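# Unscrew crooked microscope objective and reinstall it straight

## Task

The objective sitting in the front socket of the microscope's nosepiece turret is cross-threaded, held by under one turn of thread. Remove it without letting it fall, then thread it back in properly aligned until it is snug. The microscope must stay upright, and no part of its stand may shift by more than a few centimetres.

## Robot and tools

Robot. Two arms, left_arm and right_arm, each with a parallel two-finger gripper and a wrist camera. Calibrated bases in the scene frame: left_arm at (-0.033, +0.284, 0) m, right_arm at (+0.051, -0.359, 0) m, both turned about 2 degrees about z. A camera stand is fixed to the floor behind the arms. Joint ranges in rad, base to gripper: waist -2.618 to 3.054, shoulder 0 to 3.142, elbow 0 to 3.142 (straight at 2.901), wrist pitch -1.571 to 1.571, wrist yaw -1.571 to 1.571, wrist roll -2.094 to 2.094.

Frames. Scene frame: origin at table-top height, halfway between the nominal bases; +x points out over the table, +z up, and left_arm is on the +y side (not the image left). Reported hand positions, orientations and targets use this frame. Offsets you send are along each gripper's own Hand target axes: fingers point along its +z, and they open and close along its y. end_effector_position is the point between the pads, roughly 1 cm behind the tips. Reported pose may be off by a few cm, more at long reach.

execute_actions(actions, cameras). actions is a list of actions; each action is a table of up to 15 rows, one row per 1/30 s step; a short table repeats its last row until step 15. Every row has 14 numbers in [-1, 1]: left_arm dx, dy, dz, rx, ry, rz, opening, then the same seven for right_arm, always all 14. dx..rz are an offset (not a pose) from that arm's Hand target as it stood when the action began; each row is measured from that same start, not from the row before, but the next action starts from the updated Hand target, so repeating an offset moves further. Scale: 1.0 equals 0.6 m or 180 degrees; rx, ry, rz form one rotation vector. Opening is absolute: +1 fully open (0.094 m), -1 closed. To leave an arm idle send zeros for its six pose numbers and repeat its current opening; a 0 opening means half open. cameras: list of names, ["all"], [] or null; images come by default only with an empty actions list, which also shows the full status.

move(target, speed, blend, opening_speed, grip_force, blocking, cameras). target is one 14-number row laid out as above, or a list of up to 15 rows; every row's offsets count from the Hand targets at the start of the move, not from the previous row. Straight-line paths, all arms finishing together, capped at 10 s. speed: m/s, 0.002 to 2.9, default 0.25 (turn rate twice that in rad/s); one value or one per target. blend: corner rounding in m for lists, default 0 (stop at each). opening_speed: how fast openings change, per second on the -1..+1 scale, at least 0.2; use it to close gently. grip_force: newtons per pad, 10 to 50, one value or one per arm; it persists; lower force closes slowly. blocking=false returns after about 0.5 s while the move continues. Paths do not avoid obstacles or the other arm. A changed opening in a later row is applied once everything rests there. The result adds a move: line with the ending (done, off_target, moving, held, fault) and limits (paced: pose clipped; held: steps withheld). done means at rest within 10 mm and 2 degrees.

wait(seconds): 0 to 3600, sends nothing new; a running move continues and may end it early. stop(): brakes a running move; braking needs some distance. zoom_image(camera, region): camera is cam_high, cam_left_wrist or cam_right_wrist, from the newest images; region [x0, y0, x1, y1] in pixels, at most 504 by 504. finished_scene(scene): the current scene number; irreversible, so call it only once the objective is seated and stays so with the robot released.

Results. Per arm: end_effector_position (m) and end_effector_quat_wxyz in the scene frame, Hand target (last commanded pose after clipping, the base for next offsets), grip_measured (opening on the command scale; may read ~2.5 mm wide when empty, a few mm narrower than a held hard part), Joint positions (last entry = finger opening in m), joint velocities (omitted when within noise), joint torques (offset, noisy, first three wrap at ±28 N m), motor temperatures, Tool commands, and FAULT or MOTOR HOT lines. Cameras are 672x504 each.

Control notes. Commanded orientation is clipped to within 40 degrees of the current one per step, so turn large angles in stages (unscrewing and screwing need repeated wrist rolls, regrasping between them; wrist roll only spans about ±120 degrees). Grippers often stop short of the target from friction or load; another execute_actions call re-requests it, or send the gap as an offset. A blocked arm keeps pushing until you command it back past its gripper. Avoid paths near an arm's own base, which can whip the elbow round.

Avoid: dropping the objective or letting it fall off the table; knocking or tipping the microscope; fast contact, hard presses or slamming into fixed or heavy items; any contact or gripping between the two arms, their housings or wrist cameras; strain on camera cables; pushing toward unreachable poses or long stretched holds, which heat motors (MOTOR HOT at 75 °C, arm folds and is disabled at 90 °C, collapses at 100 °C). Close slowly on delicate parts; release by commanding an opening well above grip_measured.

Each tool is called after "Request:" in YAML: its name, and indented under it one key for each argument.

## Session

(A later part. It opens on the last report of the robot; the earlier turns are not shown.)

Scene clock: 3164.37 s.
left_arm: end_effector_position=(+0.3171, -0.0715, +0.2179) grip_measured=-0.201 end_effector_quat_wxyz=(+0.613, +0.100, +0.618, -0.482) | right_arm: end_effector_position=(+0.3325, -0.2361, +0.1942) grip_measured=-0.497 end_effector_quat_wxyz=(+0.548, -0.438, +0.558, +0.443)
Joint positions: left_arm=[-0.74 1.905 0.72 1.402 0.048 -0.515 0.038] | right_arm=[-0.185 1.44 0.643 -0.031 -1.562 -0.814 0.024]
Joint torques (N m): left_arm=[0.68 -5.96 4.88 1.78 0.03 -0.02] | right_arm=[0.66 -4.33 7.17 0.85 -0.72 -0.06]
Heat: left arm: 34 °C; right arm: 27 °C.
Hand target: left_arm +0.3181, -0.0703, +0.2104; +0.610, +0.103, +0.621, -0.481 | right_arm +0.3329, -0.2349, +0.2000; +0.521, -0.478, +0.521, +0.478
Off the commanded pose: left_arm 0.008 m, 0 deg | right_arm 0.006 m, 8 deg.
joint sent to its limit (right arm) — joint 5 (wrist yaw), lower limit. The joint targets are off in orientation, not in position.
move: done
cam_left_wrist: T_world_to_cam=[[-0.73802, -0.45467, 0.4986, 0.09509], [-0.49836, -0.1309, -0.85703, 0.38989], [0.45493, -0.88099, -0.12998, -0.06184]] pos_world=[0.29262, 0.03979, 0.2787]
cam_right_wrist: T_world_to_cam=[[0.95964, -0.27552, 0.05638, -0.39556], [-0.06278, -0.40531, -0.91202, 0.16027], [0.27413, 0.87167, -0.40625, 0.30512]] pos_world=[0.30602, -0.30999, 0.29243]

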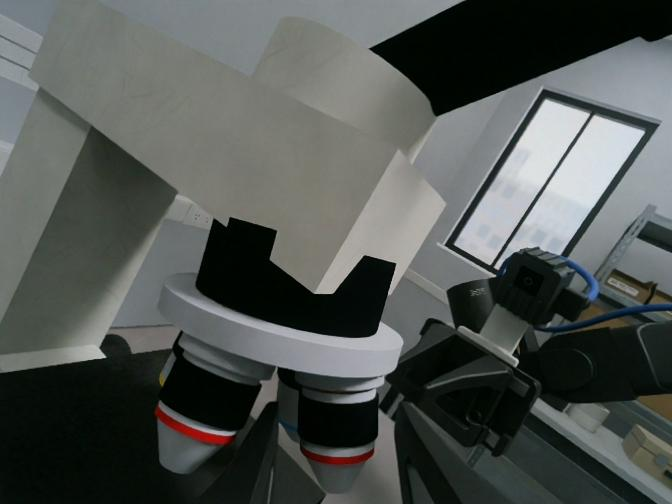

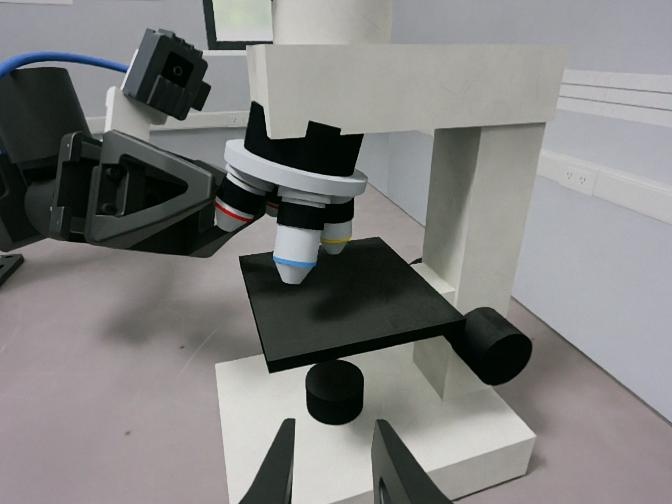

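Request:
move:
  target:
    - [0,0,0,0,0,0,-0.6,0,0,0,0,0,0,-0.5]
    - [-0.0350,-0.0313,0.0165,-0.1053,-0.0116,0.0574,-0.6,0,0,0,0,0,0,-0.5]
    - [0.0020,-0.0202,0.0175,-0.2145,-0.0050,0.1283,-0.6,0,0,0,0,0,0,-0.5]
    - [0.0032,-0.0184,0.0196,-0.3575,-0.0083,0.2138,-0.6,0,0,0,0,0,0,-0.5]
  speed: 0.26
  blend: [0,0.01,0.01,0]

Request:
move:
  target:
    - [0,0,0,0,0,0,-0.2,0,0,0,0,0,0,-0.5]
    - [-0.0182,0.0231,-0.0005,0.1430,0.0033,-0.0855,-0.2,0,0,0,0,0,0,-0.5]
    - [-0.0140,0.0264,0.0024,0.2622,0.0061,-0.1567,-0.2,0,0,0,0,0,0,-0.5]
    - [0.0126,0.0227,0.0073,0.3575,0.0083,-0.2138,-0.2,0,0,0,0,0,0,-0.5]
  speed: 0.26
  blend: [0,0.01,0.01,0]

Request:
move:
  target:
    - [0,0,0,0,0,0,-0.6,0,0,0,0,0,0,-0.5]
    - [-0.0350,-0.0313,0.0165,-0.1053,-0.0116,0.0574,-0.6,0,0,0,0,0,0,-0.5]
    - [0.0020,-0.0202,0.0175,-0.2145,-0.0050,0.1283,-0.6,0,0,0,0,0,0,-0.5]
    - [0.0032,-0.0184,0.0196,-0.3575,-0.0083,0.2138,-0.6,0,0,0,0,0,0,-0.5]
  speed: 0.26
  blend: [0,0.01,0.01,0]

Request:
move:
  target:
    - [0,0,0,0,0,0,-0.2,0,0,0,0,0,0,-0.5]
    - [-0.0182,0.0231,-0.0005,0.1430,0.0033,-0.0855,-0.2,0,0,0,0,0,0,-0.5]
    - [-0.0140,0.0264,0.0024,0.2622,0.0061,-0.1567,-0.2,0,0,0,0,0,0,-0.5]
    - [0.0126,0.0227,0.0073,0.3575,0.0083,-0.2138,-0.2,0,0,0,0,0,0,-0.5]
  speed: 0.26
  blend: [0,0.01,0.01,0]
  cameras: ["cam_left_wrist","cam_right_wrist"]

Request:
zoom_image:
  camera: "cam_left_wrist"
  region: [260, 350, 420, 470]

Request:
zoom_image:
  camera: "cam_right_wrist"
  region: [215, 155, 285, 215]

Scene clock: 3178.53 s.
left_arm: end_effector_position=(+0.3175, -0.0795, +0.2195) grip_measured=-0.514 end_effector_quat_wxyz=(+0.696, -0.052, +0.705, +0.128) | right_arm: end_effector_position=(+0.3325, -0.2361, +0.1942) grip_measured=-0.497 end_effector_quat_wxyz=(+0.548, -0.438, +0.558, +0.443)
Joint positions: left_arm=[-1.128 2.115 1.352 0.773 -1.422 0.117 0.023] | right_arm=[-0.185 1.44 0.643 -0.031 -1.562 -0.814 0.024]
Joint torques (N m): left_arm=[-0.44 -8.27 8.79 1.19 -0.1 0.08] | right_arm=[0.62 -4.33 7.2 0.84 -0.72 -0.06]
Heat: left arm: 34 °C; right arm: 27 °C.
Hand target: left_arm +0.3176, -0.0853, +0.2165; +0.696, -0.050, +0.704, +0.132 | right_arm +0.3329, -0.2349, +0.2000; +0.521, -0.478, +0.521, +0.478
Off the commanded pose: left_arm 0.007 m, 1 deg | right_arm 0.006 m, 8 deg.
joint sent to its limit (right arm) — joint 5 (wrist yaw), lower limit. The joint targets are off in orientation, not in position.
move: done

Scene clock: 3182.67 s.
left_arm: end_effector_position=(+0.3171, -0.0715, +0.2181) grip_measured=-0.201 end_effector_quat_wxyz=(+0.613, +0.100, +0.618, -0.482) | right_arm: end_effector_position=(+0.3325, -0.2361, +0.1942) grip_measured=-0.497 end_effector_quat_wxyz=(+0.548, -0.438, +0.558, +0.443)
Joint positions: left_arm=[-0.74 1.904 0.721 1.402 0.048 -0.515 0.038] | right_arm=[-0.185 1.44 0.643 -0.031 -1.562 -0.814 0.024]
Joint torques (N m): left_arm=[0.65 -5.94 4.86 1.78 0.09 -0.05] | right_arm=[0.68 -4.36 7.15 0.83 -0.72 -0.07]
Heat: left arm: 34 °C; right arm: 27 °C.
Hand target: left_arm +0.3182, -0.0702, +0.2106; +0.611, +0.103, +0.621, -0.481 | right_arm +0.3329, -0.2349, +0.2000; +0.521, -0.478, +0.521, +0.478
Off the commanded pose: left_arm 0.008 m, 1 deg | right_arm 0.006 m, 8 deg.
joint sent to its limit (right arm) — joint 5 (wrist yaw), lower limit. The joint targets are off in orientation, not in position.
move: done

Scene clock: 3186.63 s.
left_arm: end_effector_position=(+0.3175, -0.0795, +0.2195) grip_measured=-0.515 end_effector_quat_wxyz=(+0.696, -0.052, +0.705, +0.128) | right_arm: end_effector_position=(+0.3325, -0.2361, +0.1942) grip_measured=-0.497 end_effector_quat_wxyz=(+0.548, -0.438, +0.558, +0.443)
Joint positions: left_arm=[-1.128 2.115 1.352 0.773 -1.422 0.118 0.023] | right_arm=[-0.185 1.44 0.643 -0.031 -1.562 -0.814 0.024]
Joint torques (N m): left_arm=[-0.43 -8.23 8.8 1.19 -0.08 0.06] | right_arm=[0.69 -4.37 7.2 0.84 -0.72 -0.06]
Heat: left arm: 34 °C; right arm: 27 °C.
Hand target: left_arm +0.3176, -0.0853, +0.2166; +0.696, -0.050, +0.704, +0.132 | right_arm +0.3329, -0.2349, +0.2000; +0.521, -0.478, +0.521, +0.478
Off the commanded pose: left_arm 0.006 m, 1 deg | right_arm 0.006 m, 8 deg.
joint sent to its limit (right arm) — joint 5 (wrist yaw), lower limit. The joint targets are off in orientation, not in position.
move: done

Scene clock: 3190.77 s.
left_arm: end_effector_position=(+0.3171, -0.0715, +0.2181) grip_measured=-0.201 end_effector_quat_wxyz=(+0.613, +0.100, +0.618, -0.482) | right_arm: end_effector_position=(+0.3325, -0.2361, +0.1942) grip_measured=-0.497 end_effector_quat_wxyz=(+0.548, -0.438, +0.558, +0.443)
Joint positions: left_arm=[-0.74 1.904 0.721 1.401 0.048 -0.515 0.038] | right_arm=[-0.185 1.44 0.643 -0.031 -1.562 -0.814 0.024]
Joint torques (N m): left_arm=[0.64 -5.97 4.88 1.77 0.05 -0.02] | right_arm=[0.68 -4.33 7.16 0.83 -0.71 -0.06]
Heat: left arm: 33 °C; right arm: 27 °C.
Hand target: left_arm +0.3182, -0.0703, +0.2106; +0.611, +0.103, +0.621, -0.481 | right_arm +0.3329, -0.2349, +0.2000; +0.521, -0.478, +0.521, +0.478
Off the commanded pose: left_arm 0.008 m, 0 deg | right_arm 0.006 m, 8 deg.
joint sent to its limit (right arm) — joint 5 (wrist yaw), lower limit. The joint targets are off in orientation, not in position.
move: done
cam_left_wrist: T_world_to_cam=[[-0.73785, -0.45489, 0.49864, 0.09498], [-0.49835, -0.13108, -0.85701, 0.39008], [0.45521, -0.88085, -0.12998, -0.06182]] pos_world=[0.29262, 0.03989, 0.2789]
cam_right_wrist: T_world_to_cam=[[0.95964, -0.27552, 0.05638, -0.39556], [-0.06278, -0.40531, -0.91202, 0.16027], [0.27413, 0.87167, -0.40625, 0.30512]] pos_world=[0.30602, -0.30999, 0.29243]

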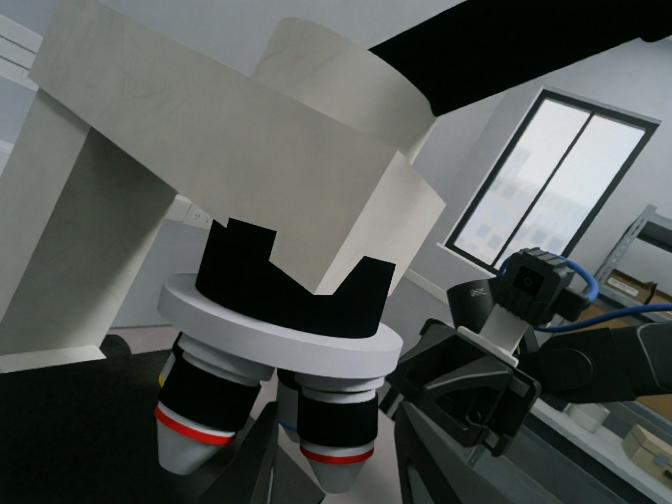

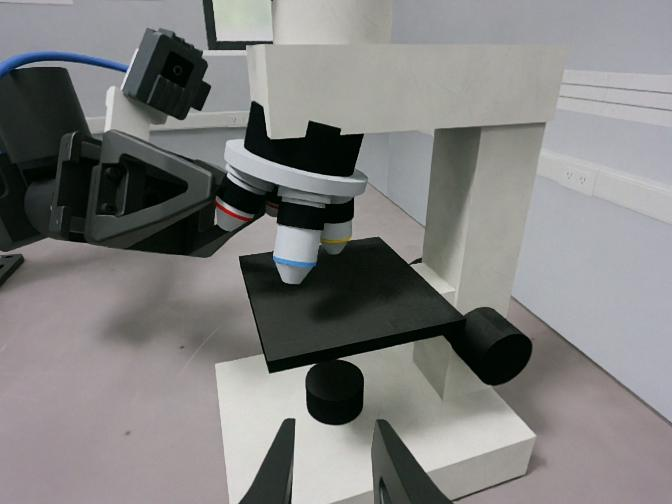

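Scaled by 3.150 from the camera's image (finer frame: 960x720).

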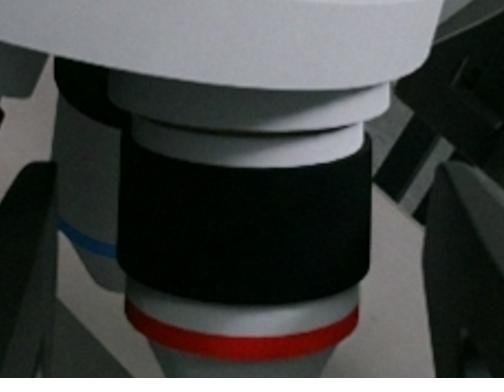

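Scaled by 7.200 from the camera's image (finer frame: 960x720).

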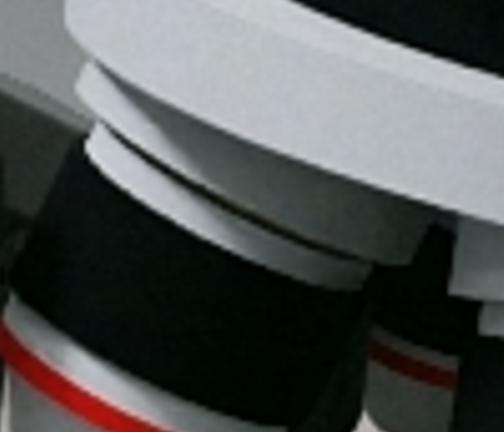

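Request:
move:
  target:
    - [0,0,0,0,0,0,-0.6,0,0,0,0,0,0,-0.5]
    - [-0.0350,-0.0313,0.0165,-0.1053,-0.0116,0.0574,-0.6,0,0,0,0,0,0,-0.5]
    - [0.0020,-0.0202,0.0175,-0.2145,-0.0050,0.1283,-0.6,0,0,0,0,0,0,-0.5]
    - [0.0032,-0.0184,0.0196,-0.3575,-0.0083,0.2138,-0.6,0,0,0,0,0,0,-0.5]
  speed: 0.25
  blend: [0,0.01,0.01,0]

Request:
move:
  target:
    - [0,0,0,0,0,0,-0.2,0,0,0,0,0,0,-0.5]
    - [-0.0182,0.0231,-0.0005,0.1430,0.0033,-0.0855,-0.2,0,0,0,0,0,0,-0.5]
    - [-0.0140,0.0264,0.0024,0.2622,0.0061,-0.1567,-0.2,0,0,0,0,0,0,-0.5]
    - [0.0126,0.0227,0.0073,0.3575,0.0083,-0.2138,-0.2,0,0,0,0,0,0,-0.5]
  speed: 0.25
  blend: [0,0.01,0.01,0]
  cameras: ["cam_left_wrist","cam_right_wrist"]

Request:
zoom_image:
  camera: "cam_left_wrist"
  region: [260, 350, 420, 470]

Request:
zoom_image:
  camera: "cam_right_wrist"
  region: [215, 155, 285, 215]

Scene clock: 3201.80 s.
left_arm: end_effector_position=(+0.3175, -0.0795, +0.2197) grip_measured=-0.515 end_effector_quat_wxyz=(+0.696, -0.052, +0.705, +0.128) | right_arm: end_effector_position=(+0.3325, -0.2361, +0.1942) grip_measured=-0.497 end_effector_quat_wxyz=(+0.548, -0.438, +0.558, +0.443)
Joint positions: left_arm=[-1.128 2.114 1.352 0.772 -1.422 0.118 0.023] | right_arm=[-0.185 1.44 0.643 -0.031 -1.562 -0.814 0.024]
Joint torques (N m): left_arm=[-0.46 -8.27 8.79 1.18 -0.11 0.1] | right_arm=[0.66 -4.36 7.17 0.83 -0.71 -0.06]
Heat: left arm: 34 °C; right arm: 27 °C.
Hand target: left_arm +0.3176, -0.0853, +0.2167; +0.696, -0.049, +0.704, +0.132 | right_arm +0.3329, -0.2349, +0.2000; +0.521, -0.478, +0.521, +0.478
Off the commanded pose: left_arm 0.007 m, 1 deg | right_arm 0.006 m, 8 deg.
joint sent to its limit (right arm) — joint 5 (wrist yaw), lower limit. The joint targets are off in orientation, not in position.
move: done

Scene clock: 3206.03 s.
left_arm: end_effector_position=(+0.3172, -0.0716, +0.2183) grip_measured=-0.201 end_effector_quat_wxyz=(+0.613, +0.100, +0.618, -0.482) | right_arm: end_effector_position=(+0.3325, -0.2361, +0.1942) grip_measured=-0.497 end_effector_quat_wxyz=(+0.548, -0.438, +0.558, +0.443)
Joint positions: left_arm=[-0.74 1.903 0.721 1.4 0.048 -0.515 0.038] | right_arm=[-0.185 1.44 0.643 -0.031 -1.562 -0.814 0.024]
Joint torques (N m): left_arm=[0.66 -5.94 4.88 1.75 0.06 -0.03] | right_arm=[0.66 -4.31 7.17 0.84 -0.72 -0.07]
Heat: left arm: 33 °C; right arm: 27 °C.
Hand target: left_arm +0.3182, -0.0703, +0.2107; +0.611, +0.103, +0.621, -0.481 | right_arm +0.3329, -0.2349, +0.2000; +0.521, -0.478, +0.521, +0.478
Off the commanded pose: left_arm 0.008 m, 1 deg | right_arm 0.006 m, 8 deg.
joint sent to its limit (right arm) — joint 5 (wrist yaw), lower limit. The joint targets are off in orientation, not in position.
move: done
cam_left_wrist: T_world_to_cam=[[-0.73803, -0.45474, 0.49851, 0.09499], [-0.49806, -0.1313, -0.85714, 0.39025], [0.45524, -0.88089, -0.12958, -0.06204]] pos_world=[0.29272, 0.03979, 0.2791]
cam_right_wrist: T_world_to_cam=[[0.95964, -0.27552, 0.05638, -0.39556], [-0.06278, -0.40531, -0.91202, 0.16027], [0.27413, 0.87167, -0.40625, 0.30512]] pos_world=[0.30602, -0.30999, 0.29243]

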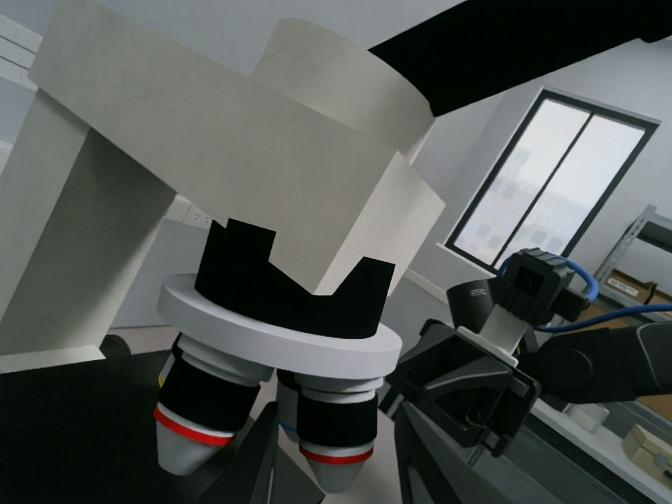

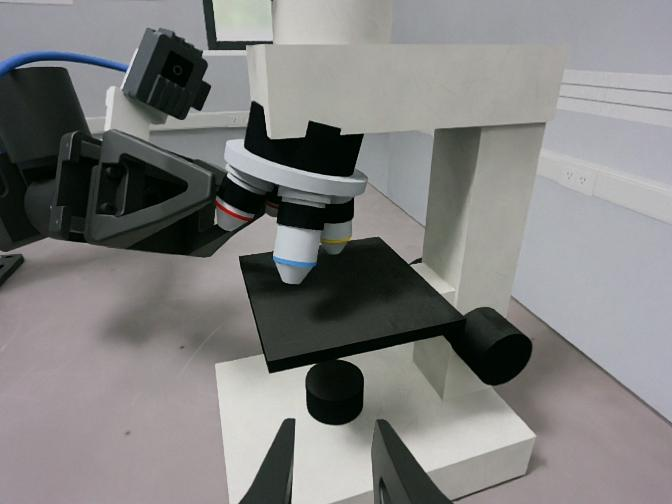

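Scaled by 3.150 from the camera's image (finer frame: 960x720).

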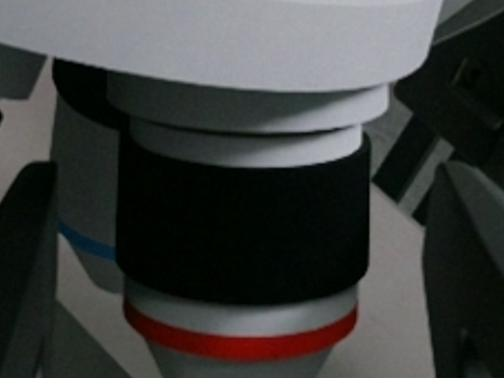

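Scaled by 7.200 from the camera's image (finer frame: 960x720).

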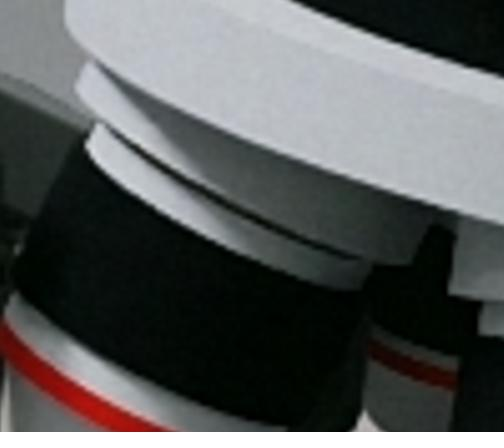

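Request:
move:
  target:
    - [0,0,0,0,0,0,-0.6,0,0,0,0,0,0,-0.5]
    - [-0.0350,-0.0313,0.0165,-0.1053,-0.0116,0.0574,-0.6,0,0,0,0,0,0,-0.5]
    - [0.0020,-0.0202,0.0175,-0.2145,-0.0050,0.1283,-0.6,0,0,0,0,0,0,-0.5]
    - [0.0032,-0.0184,0.0196,-0.3575,-0.0083,0.2138,-0.6,0,0,0,0,0,0,-0.5]
  speed: 0.25
  blend: [0,0.01,0.01,0]

Request:
move:
  target:
    - [0,0,0,0,0,0,-0.2,0,0,0,0,0,0,-0.5]
    - [-0.0182,0.0231,-0.0005,0.1430,0.0033,-0.0855,-0.2,0,0,0,0,0,0,-0.5]
    - [-0.0140,0.0264,0.0024,0.2622,0.0061,-0.1567,-0.2,0,0,0,0,0,0,-0.5]
    - [0.0126,0.0227,0.0073,0.3575,0.0083,-0.2138,-0.2,0,0,0,0,0,0,-0.5]
  speed: 0.25
  blend: [0,0.01,0.01,0]
  cameras: ["cam_left_wrist","cam_right_wrist"]

Request:
zoom_image:
  camera: "cam_left_wrist"
  region: [285, 360, 395, 420]

Request:
zoom_image:
  camera: "cam_right_wrist"
  region: [222, 162, 262, 192]

Scene clock: 3218.07 s.
left_arm: end_effector_position=(+0.3175, -0.0795, +0.2197) grip_measured=-0.515 end_effector_quat_wxyz=(+0.696, -0.051, +0.705, +0.129) | right_arm: end_effector_position=(+0.3325, -0.2361, +0.1942) grip_measured=-0.497 end_effector_quat_wxyz=(+0.548, -0.438, +0.558, +0.443)
Joint positions: left_arm=[-1.128 2.114 1.352 0.771 -1.423 0.121 0.023] | right_arm=[-0.185 1.44 0.643 -0.031 -1.562 -0.814 0.024]
Joint torques (N m): left_arm=[-0.44 -8.23 8.8 1.21 -0.1 0.06] | right_arm=[0.65 -4.37 7.19 0.83 -0.71 -0.07]
Heat: left arm: 34 °C; right arm: 27 °C.
Hand target: left_arm +0.3175, -0.0854, +0.2168; +0.696, -0.050, +0.704, +0.132 | right_arm +0.3329, -0.2349, +0.2000; +0.521, -0.478, +0.521, +0.478
Off the commanded pose: left_arm 0.007 m, 0 deg | right_arm 0.006 m, 8 deg.
joint sent to its limit (right arm) — joint 5 (wrist yaw), lower limit. The joint targets are off in orientation, not in position.
move: done

Scene clock: 3222.27 s.
left_arm: end_effector_position=(+0.3172, -0.0716, +0.2185) grip_measured=-0.201 end_effector_quat_wxyz=(+0.613, +0.100, +0.618, -0.482) | right_arm: end_effector_position=(+0.3325, -0.2361, +0.1942) grip_measured=-0.497 end_effector_quat_wxyz=(+0.548, -0.438, +0.558, +0.443)
Joint positions: left_arm=[-0.74 1.903 0.721 1.4 0.048 -0.515 0.038] | right_arm=[-0.185 1.44 0.643 -0.031 -1.562 -0.814 0.024]
Joint torques (N m): left_arm=[0.64 -5.97 4.82 1.79 0.07 -0.03] | right_arm=[0.66 -4.34 7.16 0.84 -0.71 -0.06]
Heat: left arm: 33 °C; right arm: 27 °C.
Hand target: left_arm +0.3182, -0.0703, +0.2109; +0.611, +0.103, +0.621, -0.481 | right_arm +0.3329, -0.2349, +0.2000; +0.521, -0.478, +0.521, +0.478
Off the commanded pose: left_arm 0.008 m, 1 deg | right_arm 0.006 m, 8 deg.
joint sent to its limit (right arm) — joint 5 (wrist yaw), lower limit. The joint targets are off in orientation, not in position.
move: done
cam_left_wrist: T_world_to_cam=[[-0.73803, -0.45474, 0.49851, 0.09494], [-0.49806, -0.1313, -0.85714, 0.39033], [0.45524, -0.88089, -0.12958, -0.06203]] pos_world=[0.29272, 0.03979, 0.2792]
cam_right_wrist: T_world_to_cam=[[0.95964, -0.27552, 0.05638, -0.39556], [-0.06278, -0.40531, -0.91202, 0.16027], [0.27413, 0.87167, -0.40625, 0.30512]] pos_world=[0.30602, -0.30999, 0.29243]

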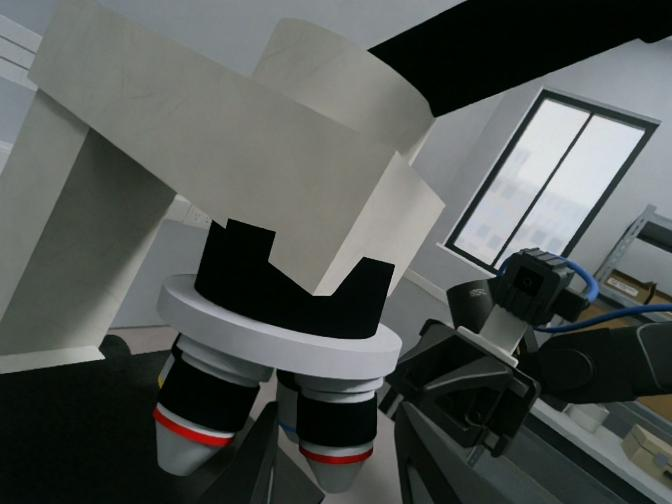

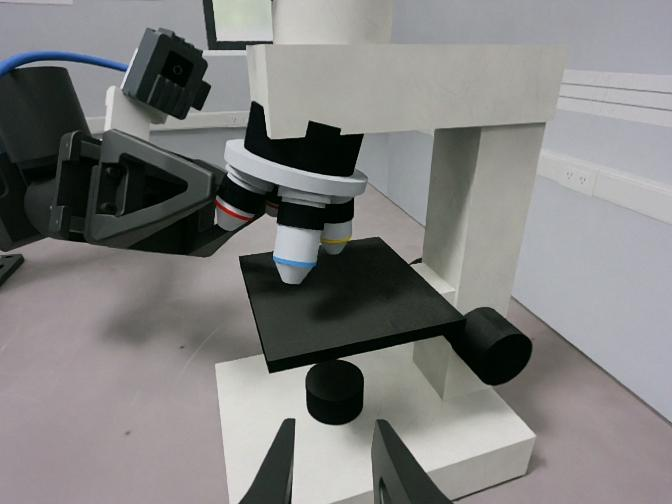

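Scaled by 4.582 from the camera's image (finer frame: 960x720).

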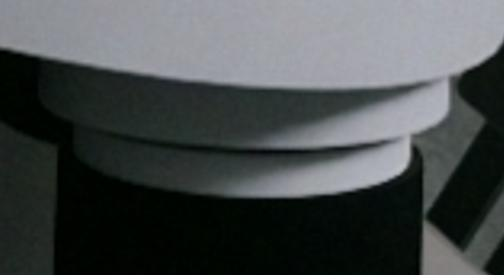

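Scaled by 12.600 from the camera's image (finer frame: 960x720).

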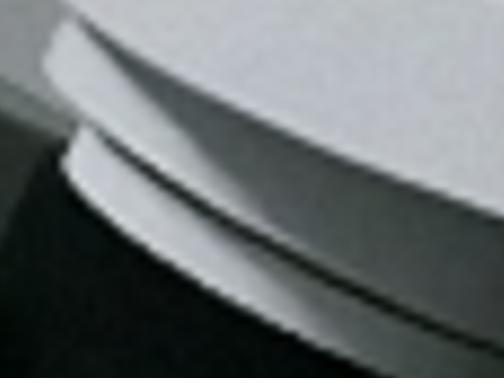

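Request:
move:
  target:
    - [0,0,0,0,0,0,-0.6,0,0,0,0,0,0,-0.5]
    - [-0.0350,-0.0313,0.0165,-0.1053,-0.0116,0.0574,-0.6,0,0,0,0,0,0,-0.5]
    - [0.0020,-0.0202,0.0175,-0.2145,-0.0050,0.1283,-0.6,0,0,0,0,0,0,-0.5]
    - [0.0032,-0.0184,0.0196,-0.3575,-0.0083,0.2138,-0.6,0,0,0,0,0,0,-0.5]
  speed: 0.25
  blend: [0,0.01,0.01,0]

Request:
move:
  target:
    - [0,0,0,0,0,0,-0.2,0,0,0,0,0,0,-0.5]
    - [-0.0182,0.0231,-0.0005,0.1430,0.0033,-0.0855,-0.2,0,0,0,0,0,0,-0.5]
    - [-0.0140,0.0264,0.0024,0.2622,0.0061,-0.1567,-0.2,0,0,0,0,0,0,-0.5]
    - [0.0126,0.0227,0.0073,0.3575,0.0083,-0.2138,-0.2,0,0,0,0,0,0,-0.5]
  speed: 0.25
  blend: [0,0.01,0.01,0]
  cameras: ["cam_left_wrist","cam_right_wrist"]

Request:
zoom_image:
  camera: "cam_left_wrist"
  region: [285, 360, 395, 420]

Request:
zoom_image:
  camera: "cam_right_wrist"
  region: [222, 162, 262, 192]

Scene clock: 3235.30 s.
left_arm: end_effector_position=(+0.3177, -0.0793, +0.2197) grip_measured=-0.515 end_effector_quat_wxyz=(+0.696, -0.051, +0.705, +0.129) | right_arm: end_effector_position=(+0.3325, -0.2361, +0.1942) grip_measured=-0.497 end_effector_quat_wxyz=(+0.548, -0.438, +0.558, +0.443)
Joint positions: left_arm=[-1.128 2.114 1.352 0.771 -1.423 0.121 0.023] | right_arm=[-0.185 1.44 0.643 -0.031 -1.562 -0.814 0.024]
Joint torques (N m): left_arm=[-0.49 -8.2 8.8 1.22 -0.08 0.07] | right_arm=[0.66 -4.36 7.19 0.83 -0.71 -0.07]
Heat: left arm: 34 °C; right arm: 27 °C.
Hand target: left_arm +0.3176, -0.0853, +0.2168; +0.696, -0.049, +0.704, +0.132 | right_arm +0.3329, -0.2349, +0.2000; +0.521, -0.478, +0.521, +0.478
Off the commanded pose: left_arm 0.007 m, 0 deg | right_arm 0.006 m, 8 deg.
joint sent to its limit (right arm) — joint 5 (wrist yaw), lower limit. The joint targets are off in orientation, not in position.
move: done

Scene clock: 3239.50 s.
left_arm: end_effector_position=(+0.3172, -0.0716, +0.2186) grip_measured=-0.201 end_effector_quat_wxyz=(+0.613, +0.100, +0.618, -0.482) | right_arm: end_effector_position=(+0.3325, -0.2361, +0.1942) grip_measured=-0.497 end_effector_quat_wxyz=(+0.548, -0.438, +0.558, +0.443)
Joint positions: left_arm=[-0.74 1.903 0.721 1.399 0.048 -0.515 0.038] | right_arm=[-0.185 1.44 0.643 -0.031 -1.562 -0.814 0.024]
Joint torques (N m): left_arm=[0.64 -5.96 4.86 1.79 0.05 -0.02] | right_arm=[0.65 -4.33 7.16 0.83 -0.72 -0.07]
Heat: left arm: 33 °C; right arm: 27 °C.
Hand target: left_arm +0.3182, -0.0703, +0.2109; +0.611, +0.103, +0.621, -0.481 | right_arm +0.3329, -0.2349, +0.2000; +0.521, -0.478, +0.521, +0.478
Off the commanded pose: left_arm 0.008 m, 1 deg | right_arm 0.006 m, 8 deg.
joint sent to its limit (right arm) — joint 5 (wrist yaw), lower limit. The joint targets are off in orientation, not in position.
move: done
cam_left_wrist: T_world_to_cam=[[-0.73803, -0.45474, 0.49851, 0.09489], [-0.49806, -0.1313, -0.85714, 0.39042], [0.45524, -0.88089, -0.12958, -0.06201]] pos_world=[0.29272, 0.03979, 0.2793]
cam_right_wrist: T_world_to_cam=[[0.95964, -0.27552, 0.05638, -0.39556], [-0.06278, -0.40531, -0.91202, 0.16027], [0.27413, 0.87167, -0.40625, 0.30512]] pos_world=[0.30602, -0.30999, 0.29243]

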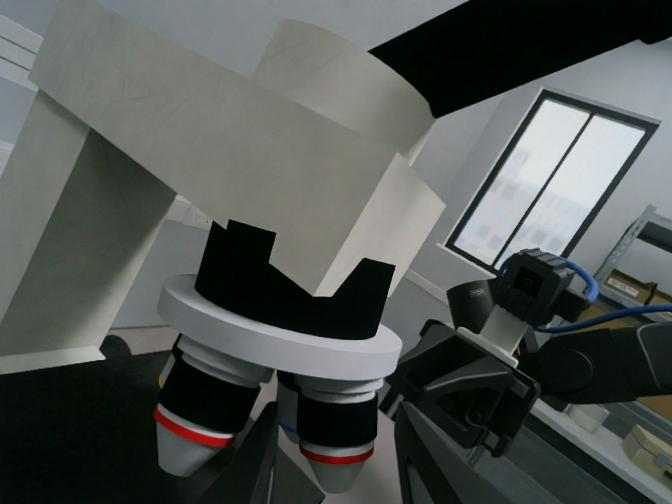

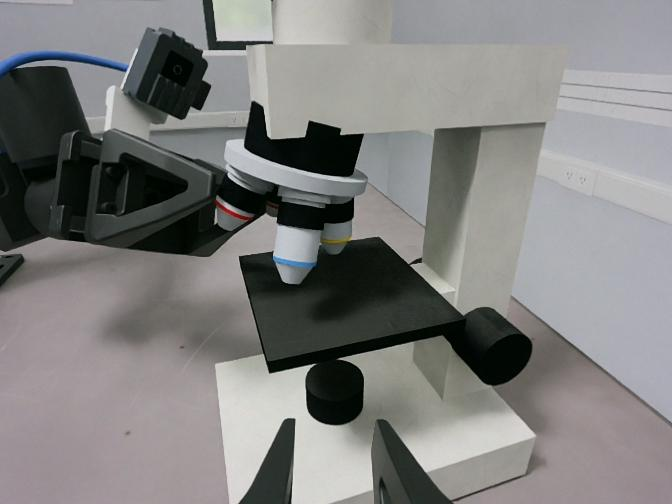

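Scaled by 4.582 from the camera's image (finer frame: 960x720).

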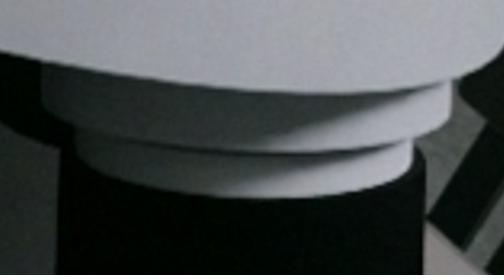

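Scaled by 12.600 from the camera's image (finer frame: 960x720).

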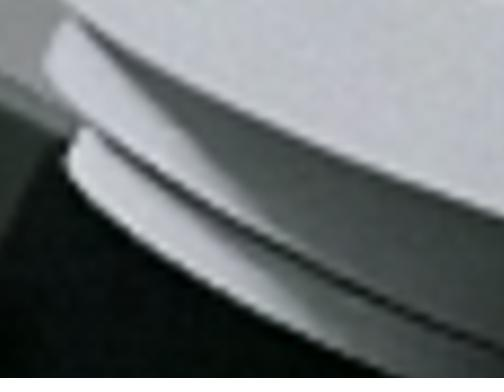

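Request:
move:
  target:
    - [0,0,0,0,0,0,-0.6,0,0,0,0,0,0,-0.5]
    - [-0.0350,-0.0313,0.0165,-0.1053,-0.0116,0.0574,-0.6,0,0,0,0,0,0,-0.5]
    - [0.0020,-0.0202,0.0175,-0.2145,-0.0050,0.1283,-0.6,0,0,0,0,0,0,-0.5]
    - [0.0032,-0.0184,0.0196,-0.3575,-0.0083,0.2138,-0.6,0,0,0,0,0,0,-0.5]
  speed: 0.25
  blend: [0,0.01,0.01,0]

Request:
move:
  target:
    - [0,0,0,0,0,0,-0.2,0,0,0,0,0,0,-0.5]
    - [-0.0182,0.0231,-0.0005,0.1430,0.0033,-0.0855,-0.2,0,0,0,0,0,0,-0.5]
    - [-0.0140,0.0264,0.0024,0.2622,0.0061,-0.1567,-0.2,0,0,0,0,0,0,-0.5]
    - [0.0126,0.0227,0.0073,0.3575,0.0083,-0.2138,-0.2,0,0,0,0,0,0,-0.5]
  speed: 0.25
  blend: [0,0.01,0.01,0]
  cameras: ["cam_left_wrist","cam_right_wrist"]

Request:
zoom_image:
  camera: "cam_left_wrist"
  region: [285, 360, 395, 420]

Request:
zoom_image:
  camera: "cam_right_wrist"
  region: [222, 162, 262, 192]

Scene clock: 3251.83 s.
left_arm: end_effector_position=(+0.3177, -0.0794, +0.2200) grip_measured=-0.516 end_effector_quat_wxyz=(+0.696, -0.052, +0.705, +0.129) | right_arm: end_effector_position=(+0.3325, -0.2361, +0.1942) grip_measured=-0.497 end_effector_quat_wxyz=(+0.548, -0.438, +0.558, +0.443)
Joint positions: left_arm=[-1.128 2.114 1.353 0.771 -1.423 0.12 0.023] | right_arm=[-0.185 1.44 0.643 -0.031 -1.562 -0.814 0.024]
Joint torques (N m): left_arm=[-0.49 -8.24 8.75 1.16 -0.09 0.07] | right_arm=[0.69 -4.34 7.19 0.84 -0.72 -0.07]
Heat: left arm: 33 °C; right arm: 27 °C.
Hand target: left_arm +0.3176, -0.0853, +0.2170; +0.696, -0.050, +0.704, +0.132 | right_arm +0.3329, -0.2349, +0.2000; +0.521, -0.478, +0.521, +0.478
Off the commanded pose: left_arm 0.007 m, 0 deg | right_arm 0.006 m, 8 deg.
joint sent to its limit (right arm) — joint 5 (wrist yaw), lower limit. The joint targets are off in orientation, not in position.
move: done

Scene clock: 3256.03 s.
left_arm: end_effector_position=(+0.3171, -0.0717, +0.2187) grip_measured=-0.201 end_effector_quat_wxyz=(+0.613, +0.100, +0.618, -0.482) | right_arm: end_effector_position=(+0.3325, -0.2361, +0.1942) grip_measured=-0.497 end_effector_quat_wxyz=(+0.548, -0.438, +0.558, +0.443)
Joint positions: left_arm=[-0.74 1.902 0.721 1.399 0.048 -0.515 0.038] | right_arm=[-0.185 1.44 0.643 -0.031 -1.562 -0.814 0.024]
Joint torques (N m): left_arm=[0.62 -5.96 4.9 1.76 0.04 -0.02] | right_arm=[0.68 -4.33 7.19 0.82 -0.71 -0.06]
Heat: left arm: 33 °C; right arm: 27 °C.
Hand target: left_arm +0.3181, -0.0704, +0.2110; +0.611, +0.103, +0.621, -0.481 | right_arm +0.3329, -0.2349, +0.2000; +0.521, -0.478, +0.521, +0.478
Off the commanded pose: left_arm 0.008 m, 1 deg | right_arm 0.006 m, 8 deg.
joint sent to its limit (right arm) — joint 5 (wrist yaw), lower limit. The joint targets are off in orientation, not in position.
move: done
cam_left_wrist: T_world_to_cam=[[-0.73819, -0.45447, 0.49854, 0.09475], [-0.49813, -0.13114, -0.85713, 0.39045], [0.45492, -0.88106, -0.12958, -0.06195]] pos_world=[0.29262, 0.03969, 0.2794]
cam_right_wrist: T_world_to_cam=[[0.95964, -0.27552, 0.05638, -0.39556], [-0.06278, -0.40531, -0.91202, 0.16027], [0.27413, 0.87167, -0.40625, 0.30512]] pos_world=[0.30602, -0.30999, 0.29243]

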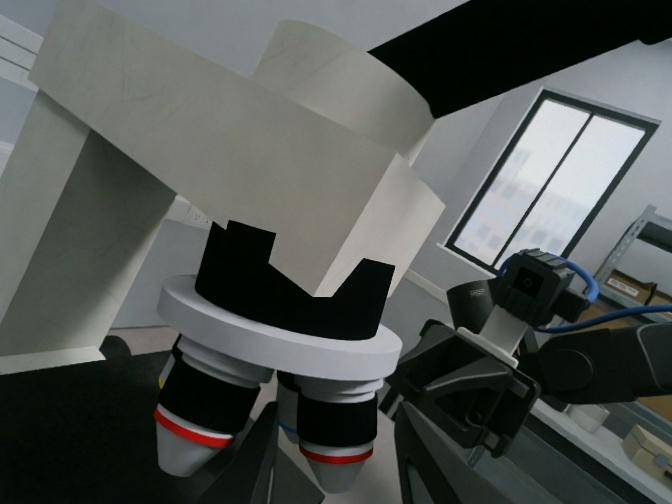

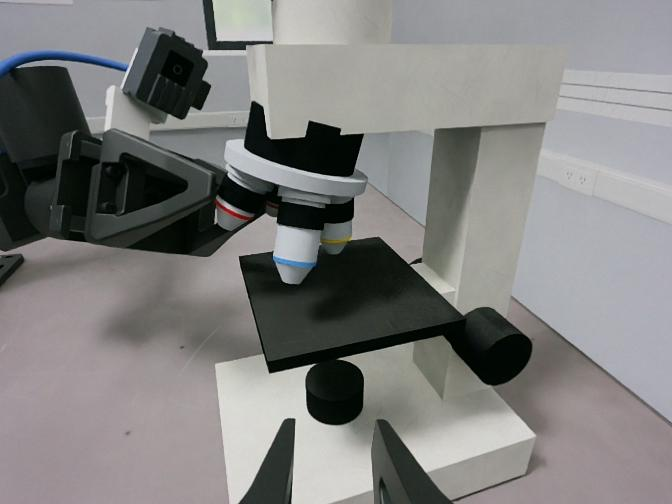

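Scaled by 4.582 from the camera's image (finer frame: 960x720).

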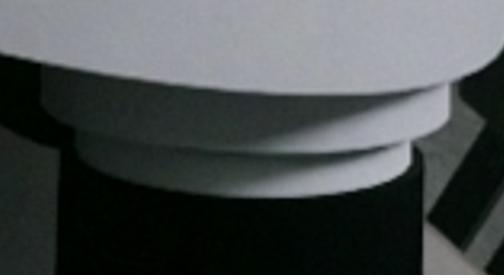

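Scaled by 12.600 from the camera's image (finer frame: 960x720).

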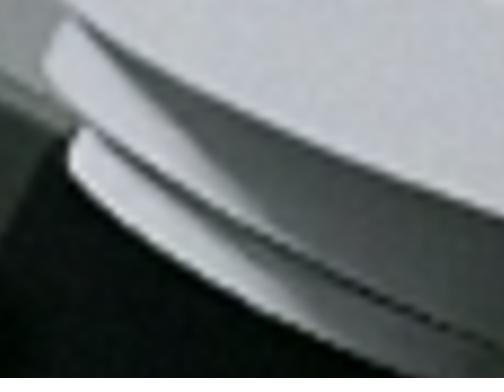

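Request:
move:
  target:
    - [0,0,0,0,0,0,-0.6,0,0,0,0,0,0,-0.5]
    - [-0.0350,-0.0313,0.0165,-0.1053,-0.0116,0.0574,-0.6,0,0,0,0,0,0,-0.5]
    - [0.0020,-0.0202,0.0175,-0.2145,-0.0050,0.1283,-0.6,0,0,0,0,0,0,-0.5]
    - [0.0032,-0.0184,0.0196,-0.3575,-0.0083,0.2138,-0.6,0,0,0,0,0,0,-0.5]
  speed: 0.25
  blend: [0,0.01,0.01,0]
  cameras: ["cam_left_wrist"]

Request:
move:
  target:
    - [0,0,0,0,0,0,-0.2,0,0,0,0,0,0,-0.5]
    - [-0.0182,0.0231,-0.0005,0.1430,0.0033,-0.0855,-0.2,0,0,0,0,0,0,-0.5]
    - [-0.0140,0.0264,0.0024,0.2622,0.0061,-0.1567,-0.2,0,0,0,0,0,0,-0.5]
    - [0.0126,0.0227,0.0073,0.3575,0.0083,-0.2138,-0.2,0,0,0,0,0,0,-0.5]
  speed: 0.25
  blend: [0,0.01,0.01,0]
  cameras: ["cam_left_wrist","cam_right_wrist"]

Request:
zoom_image:
  camera: "cam_left_wrist"
  region: [285, 360, 395, 420]

Request:
zoom_image:
  camera: "cam_right_wrist"
  region: [222, 162, 262, 192]

Scene clock: 3271.53 s.
left_arm: end_effector_position=(+0.3177, -0.0794, +0.2201) grip_measured=-0.516 end_effector_quat_wxyz=(+0.696, -0.051, +0.705, +0.129) | right_arm: end_effector_position=(+0.3325, -0.2361, +0.1942) grip_measured=-0.497 end_effector_quat_wxyz=(+0.548, -0.438, +0.558, +0.443)
Joint positions: left_arm=[-1.128 2.114 1.353 0.771 -1.423 0.121 0.023] | right_arm=[-0.185 1.44 0.643 -0.031 -1.562 -0.814 0.024]
Joint torques (N m): left_arm=[-0.47 -8.23 8.77 1.17 -0.09 0.08] | right_arm=[0.68 -4.33 7.17 0.84 -0.72 -0.06]
Heat: left arm: 33 °C; right arm: 27 °C.
Hand target: left_arm +0.3176, -0.0854, +0.2170; +0.696, -0.050, +0.704, +0.132 | right_arm +0.3329, -0.2349, +0.2000; +0.521, -0.478, +0.521, +0.478
Off the commanded pose: left_arm 0.007 m, 0 deg | right_arm 0.006 m, 8 deg.
joint sent to its limit (right arm) — joint 5 (wrist yaw), lower limit. The joint targets are off in orientation, not in position.
move: done
cam_left_wrist: T_world_to_cam=[[0.2009, -0.97745, -0.06497, -0.12483], [-0.42605, -0.02746, -0.90429, 0.38669], [0.88211, 0.20935, -0.42196, -0.05364]] pos_world=[0.23714, -0.10017, 0.31894]

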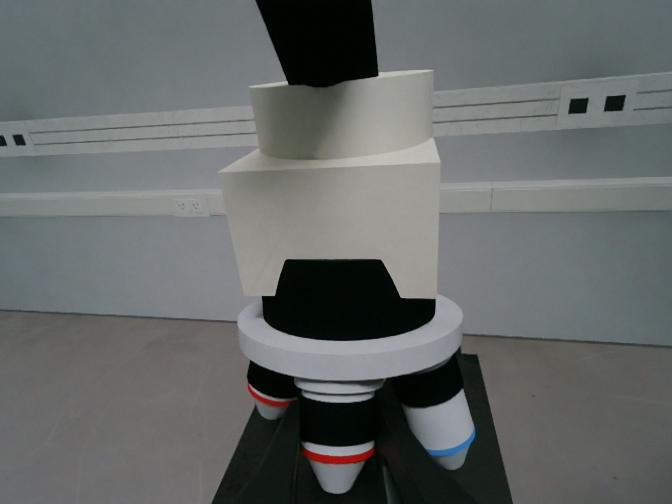

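Scene clock: 3275.70 s.
left_arm: end_effector_position=(+0.3172, -0.0718, +0.2184) grip_measured=-0.201 end_effector_quat_wxyz=(+0.613, +0.100, +0.618, -0.482) | right_arm: end_effector_position=(+0.3325, -0.2361, +0.1942) grip_measured=-0.497 end_effector_quat_wxyz=(+0.548, -0.438, +0.558, +0.443)
Joint positions: left_arm=[-0.74 1.903 0.722 1.398 0.047 -0.515 0.038] | right_arm=[-0.185 1.44 0.643 -0.031 -1.562 -0.814 0.024]
Joint torques (N m): left_arm=[0.65 -5.97 4.89 1.79 0.06 -0.02] | right_arm=[0.65 -4.33 7.19 0.84 -0.72 -0.06]
Heat: left arm: 33 °C; right arm: 27 °C.
Hand target: left_arm +0.3181, -0.0704, +0.2112; +0.611, +0.103, +0.621, -0.481 | right_arm +0.3329, -0.2349, +0.2000; +0.521, -0.478, +0.521, +0.478
Off the commanded pose: left_arm 0.008 m, 0 deg | right_arm 0.006 m, 8 deg.
joint sent to its limit (right arm) — joint 5 (wrist yaw), lower limit. The joint targets are off in orientation, not in position.
move: done
cam_left_wrist: T_world_to_cam=[[-0.73771, -0.45505, 0.49871, 0.09466], [-0.49854, -0.13092, -0.85692, 0.39046], [0.45523, -0.88079, -0.13028, -0.062]] pos_world=[0.29272, 0.03959, 0.2793]
cam_right_wrist: T_world_to_cam=[[0.95964, -0.27552, 0.05638, -0.39556], [-0.06278, -0.40531, -0.91202, 0.16027], [0.27413, 0.87167, -0.40625, 0.30512]] pos_world=[0.30602, -0.30999, 0.29243]

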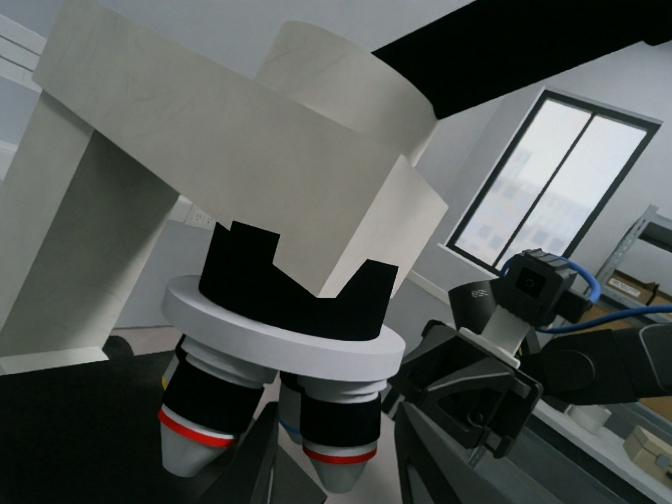

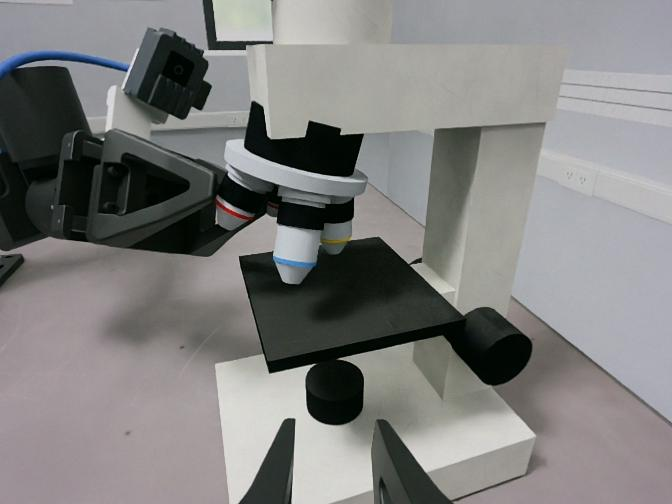

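Scaled by 4.582 from the camera's image (finer frame: 960x720).

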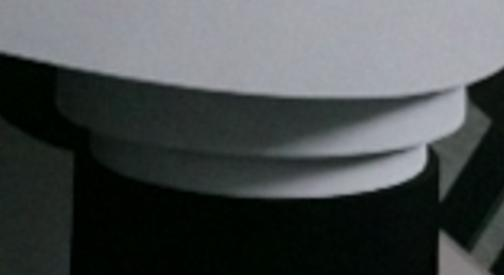

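Scaled by 12.600 from the camera's image (finer frame: 960x720).

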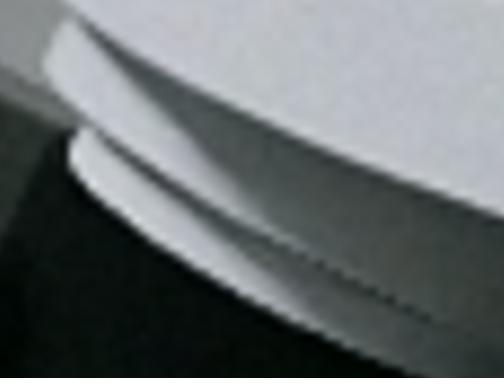

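Request:
zoom_image:
  camera: "cam_right_wrist"
  region: [224, 164, 248, 182]

Request:
zoom_image:
  camera: "cam_right_wrist"
  region: [246, 176, 276, 200]

Scaled by 21.000 from the camera's image (finer frame: 960x720).

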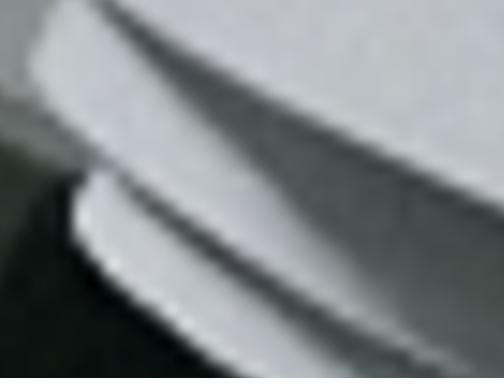

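Scaled by 16.800 from the camera's image (finer frame: 960x720).

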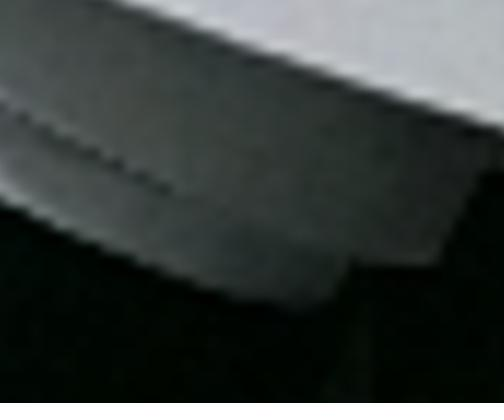

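Request:
move:
  target:
    - [0,0,0,0,0,0,-0.6,0,0,0,0,0,0,-0.5]
    - [-0.0350,-0.0313,0.0165,-0.1053,-0.0116,0.0574,-0.6,0,0,0,0,0,0,-0.5]
  speed: 0.15
  cameras: ["cam_left_wrist","cam_right_wrist"]

Request:
zoom_image:
  camera: "cam_left_wrist"
  region: [260, 350, 420, 470]

Request:
zoom_image:
  camera: "cam_right_wrist"
  region: [222, 162, 262, 192]

Scene clock: 3295.07 s.
left_arm: end_effector_position=(+0.3170, -0.0737, +0.2201) grip_measured=-0.516 end_effector_quat_wxyz=(+0.663, +0.050, +0.680, -0.308) | right_arm: end_effector_position=(+0.3325, -0.2361, +0.1942) grip_measured=-0.497 end_effector_quat_wxyz=(+0.548, -0.438, +0.558, +0.443)
Joint positions: left_arm=[-0.915 1.796 0.796 1.076 -0.443 -0.329 0.023] | right_arm=[-0.185 1.44 0.643 -0.031 -1.562 -0.814 0.024]
Joint torques (N m): left_arm=[-0.69 -9.16 8.69 1.47 0 0.05] | right_arm=[0.64 -4.37 7.2 0.84 -0.72 -0.05]
Heat: left arm: 33 °C; right arm: 27 °C.
Hand target: left_arm +0.3161, -0.0776, +0.2400; +0.671, +0.047, +0.669, -0.317 | right_arm +0.3329, -0.2349, +0.2000; +0.521, -0.478, +0.521, +0.478
Off the commanded pose: left_arm 0.020 m, 2 deg | right_arm 0.006 m, 8 deg.
joint sent to its limit (right arm) — joint 5 (wrist yaw), lower limit. The joint targets are off in orientation, not in position.
move: off_target (left_arm)
cam_left_wrist: T_world_to_cam=[[-0.51757, -0.76104, 0.39108, 0.02422], [-0.48045, -0.11971, -0.86881, 0.38928], [0.70801, -0.63757, -0.30368, -0.08744]] pos_world=[0.26148, 0.00928, 0.30218]
cam_right_wrist: T_world_to_cam=[[0.95964, -0.27552, 0.05638, -0.39556], [-0.06278, -0.40531, -0.91202, 0.16027], [0.27413, 0.87167, -0.40625, 0.30512]] pos_world=[0.30602, -0.30999, 0.29243]

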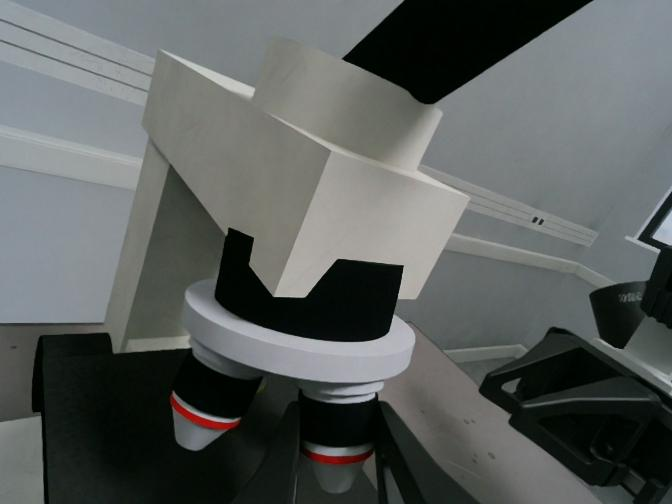

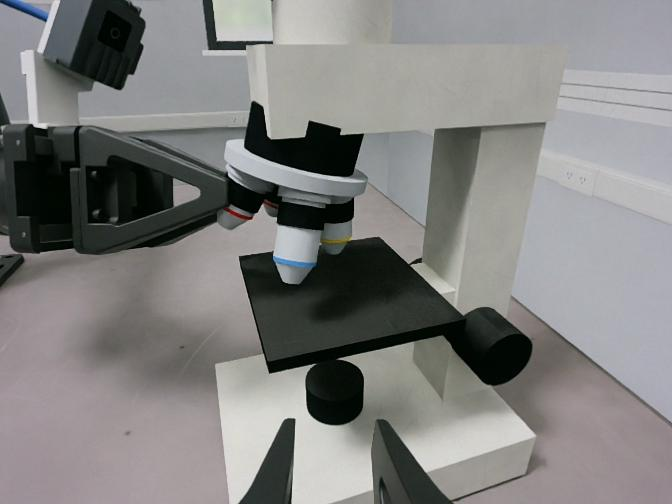

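Scaled by 3.150 from the camera's image (finer frame: 960x720).

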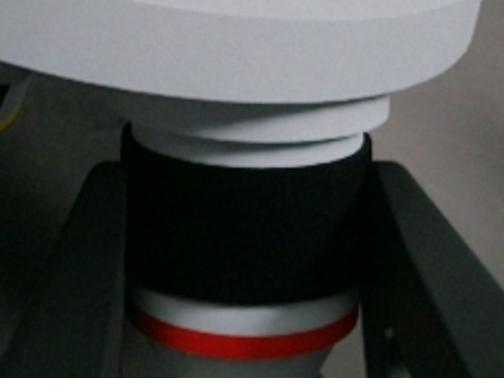

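Scaled by 12.600 from the camera's image (finer frame: 960x720).

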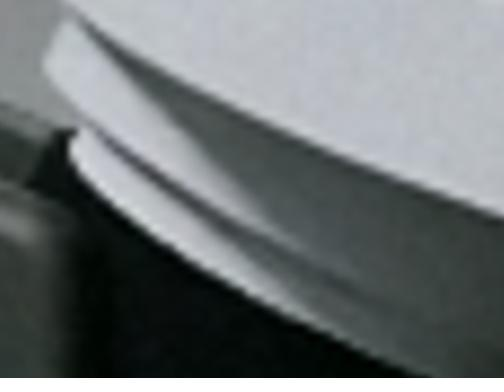

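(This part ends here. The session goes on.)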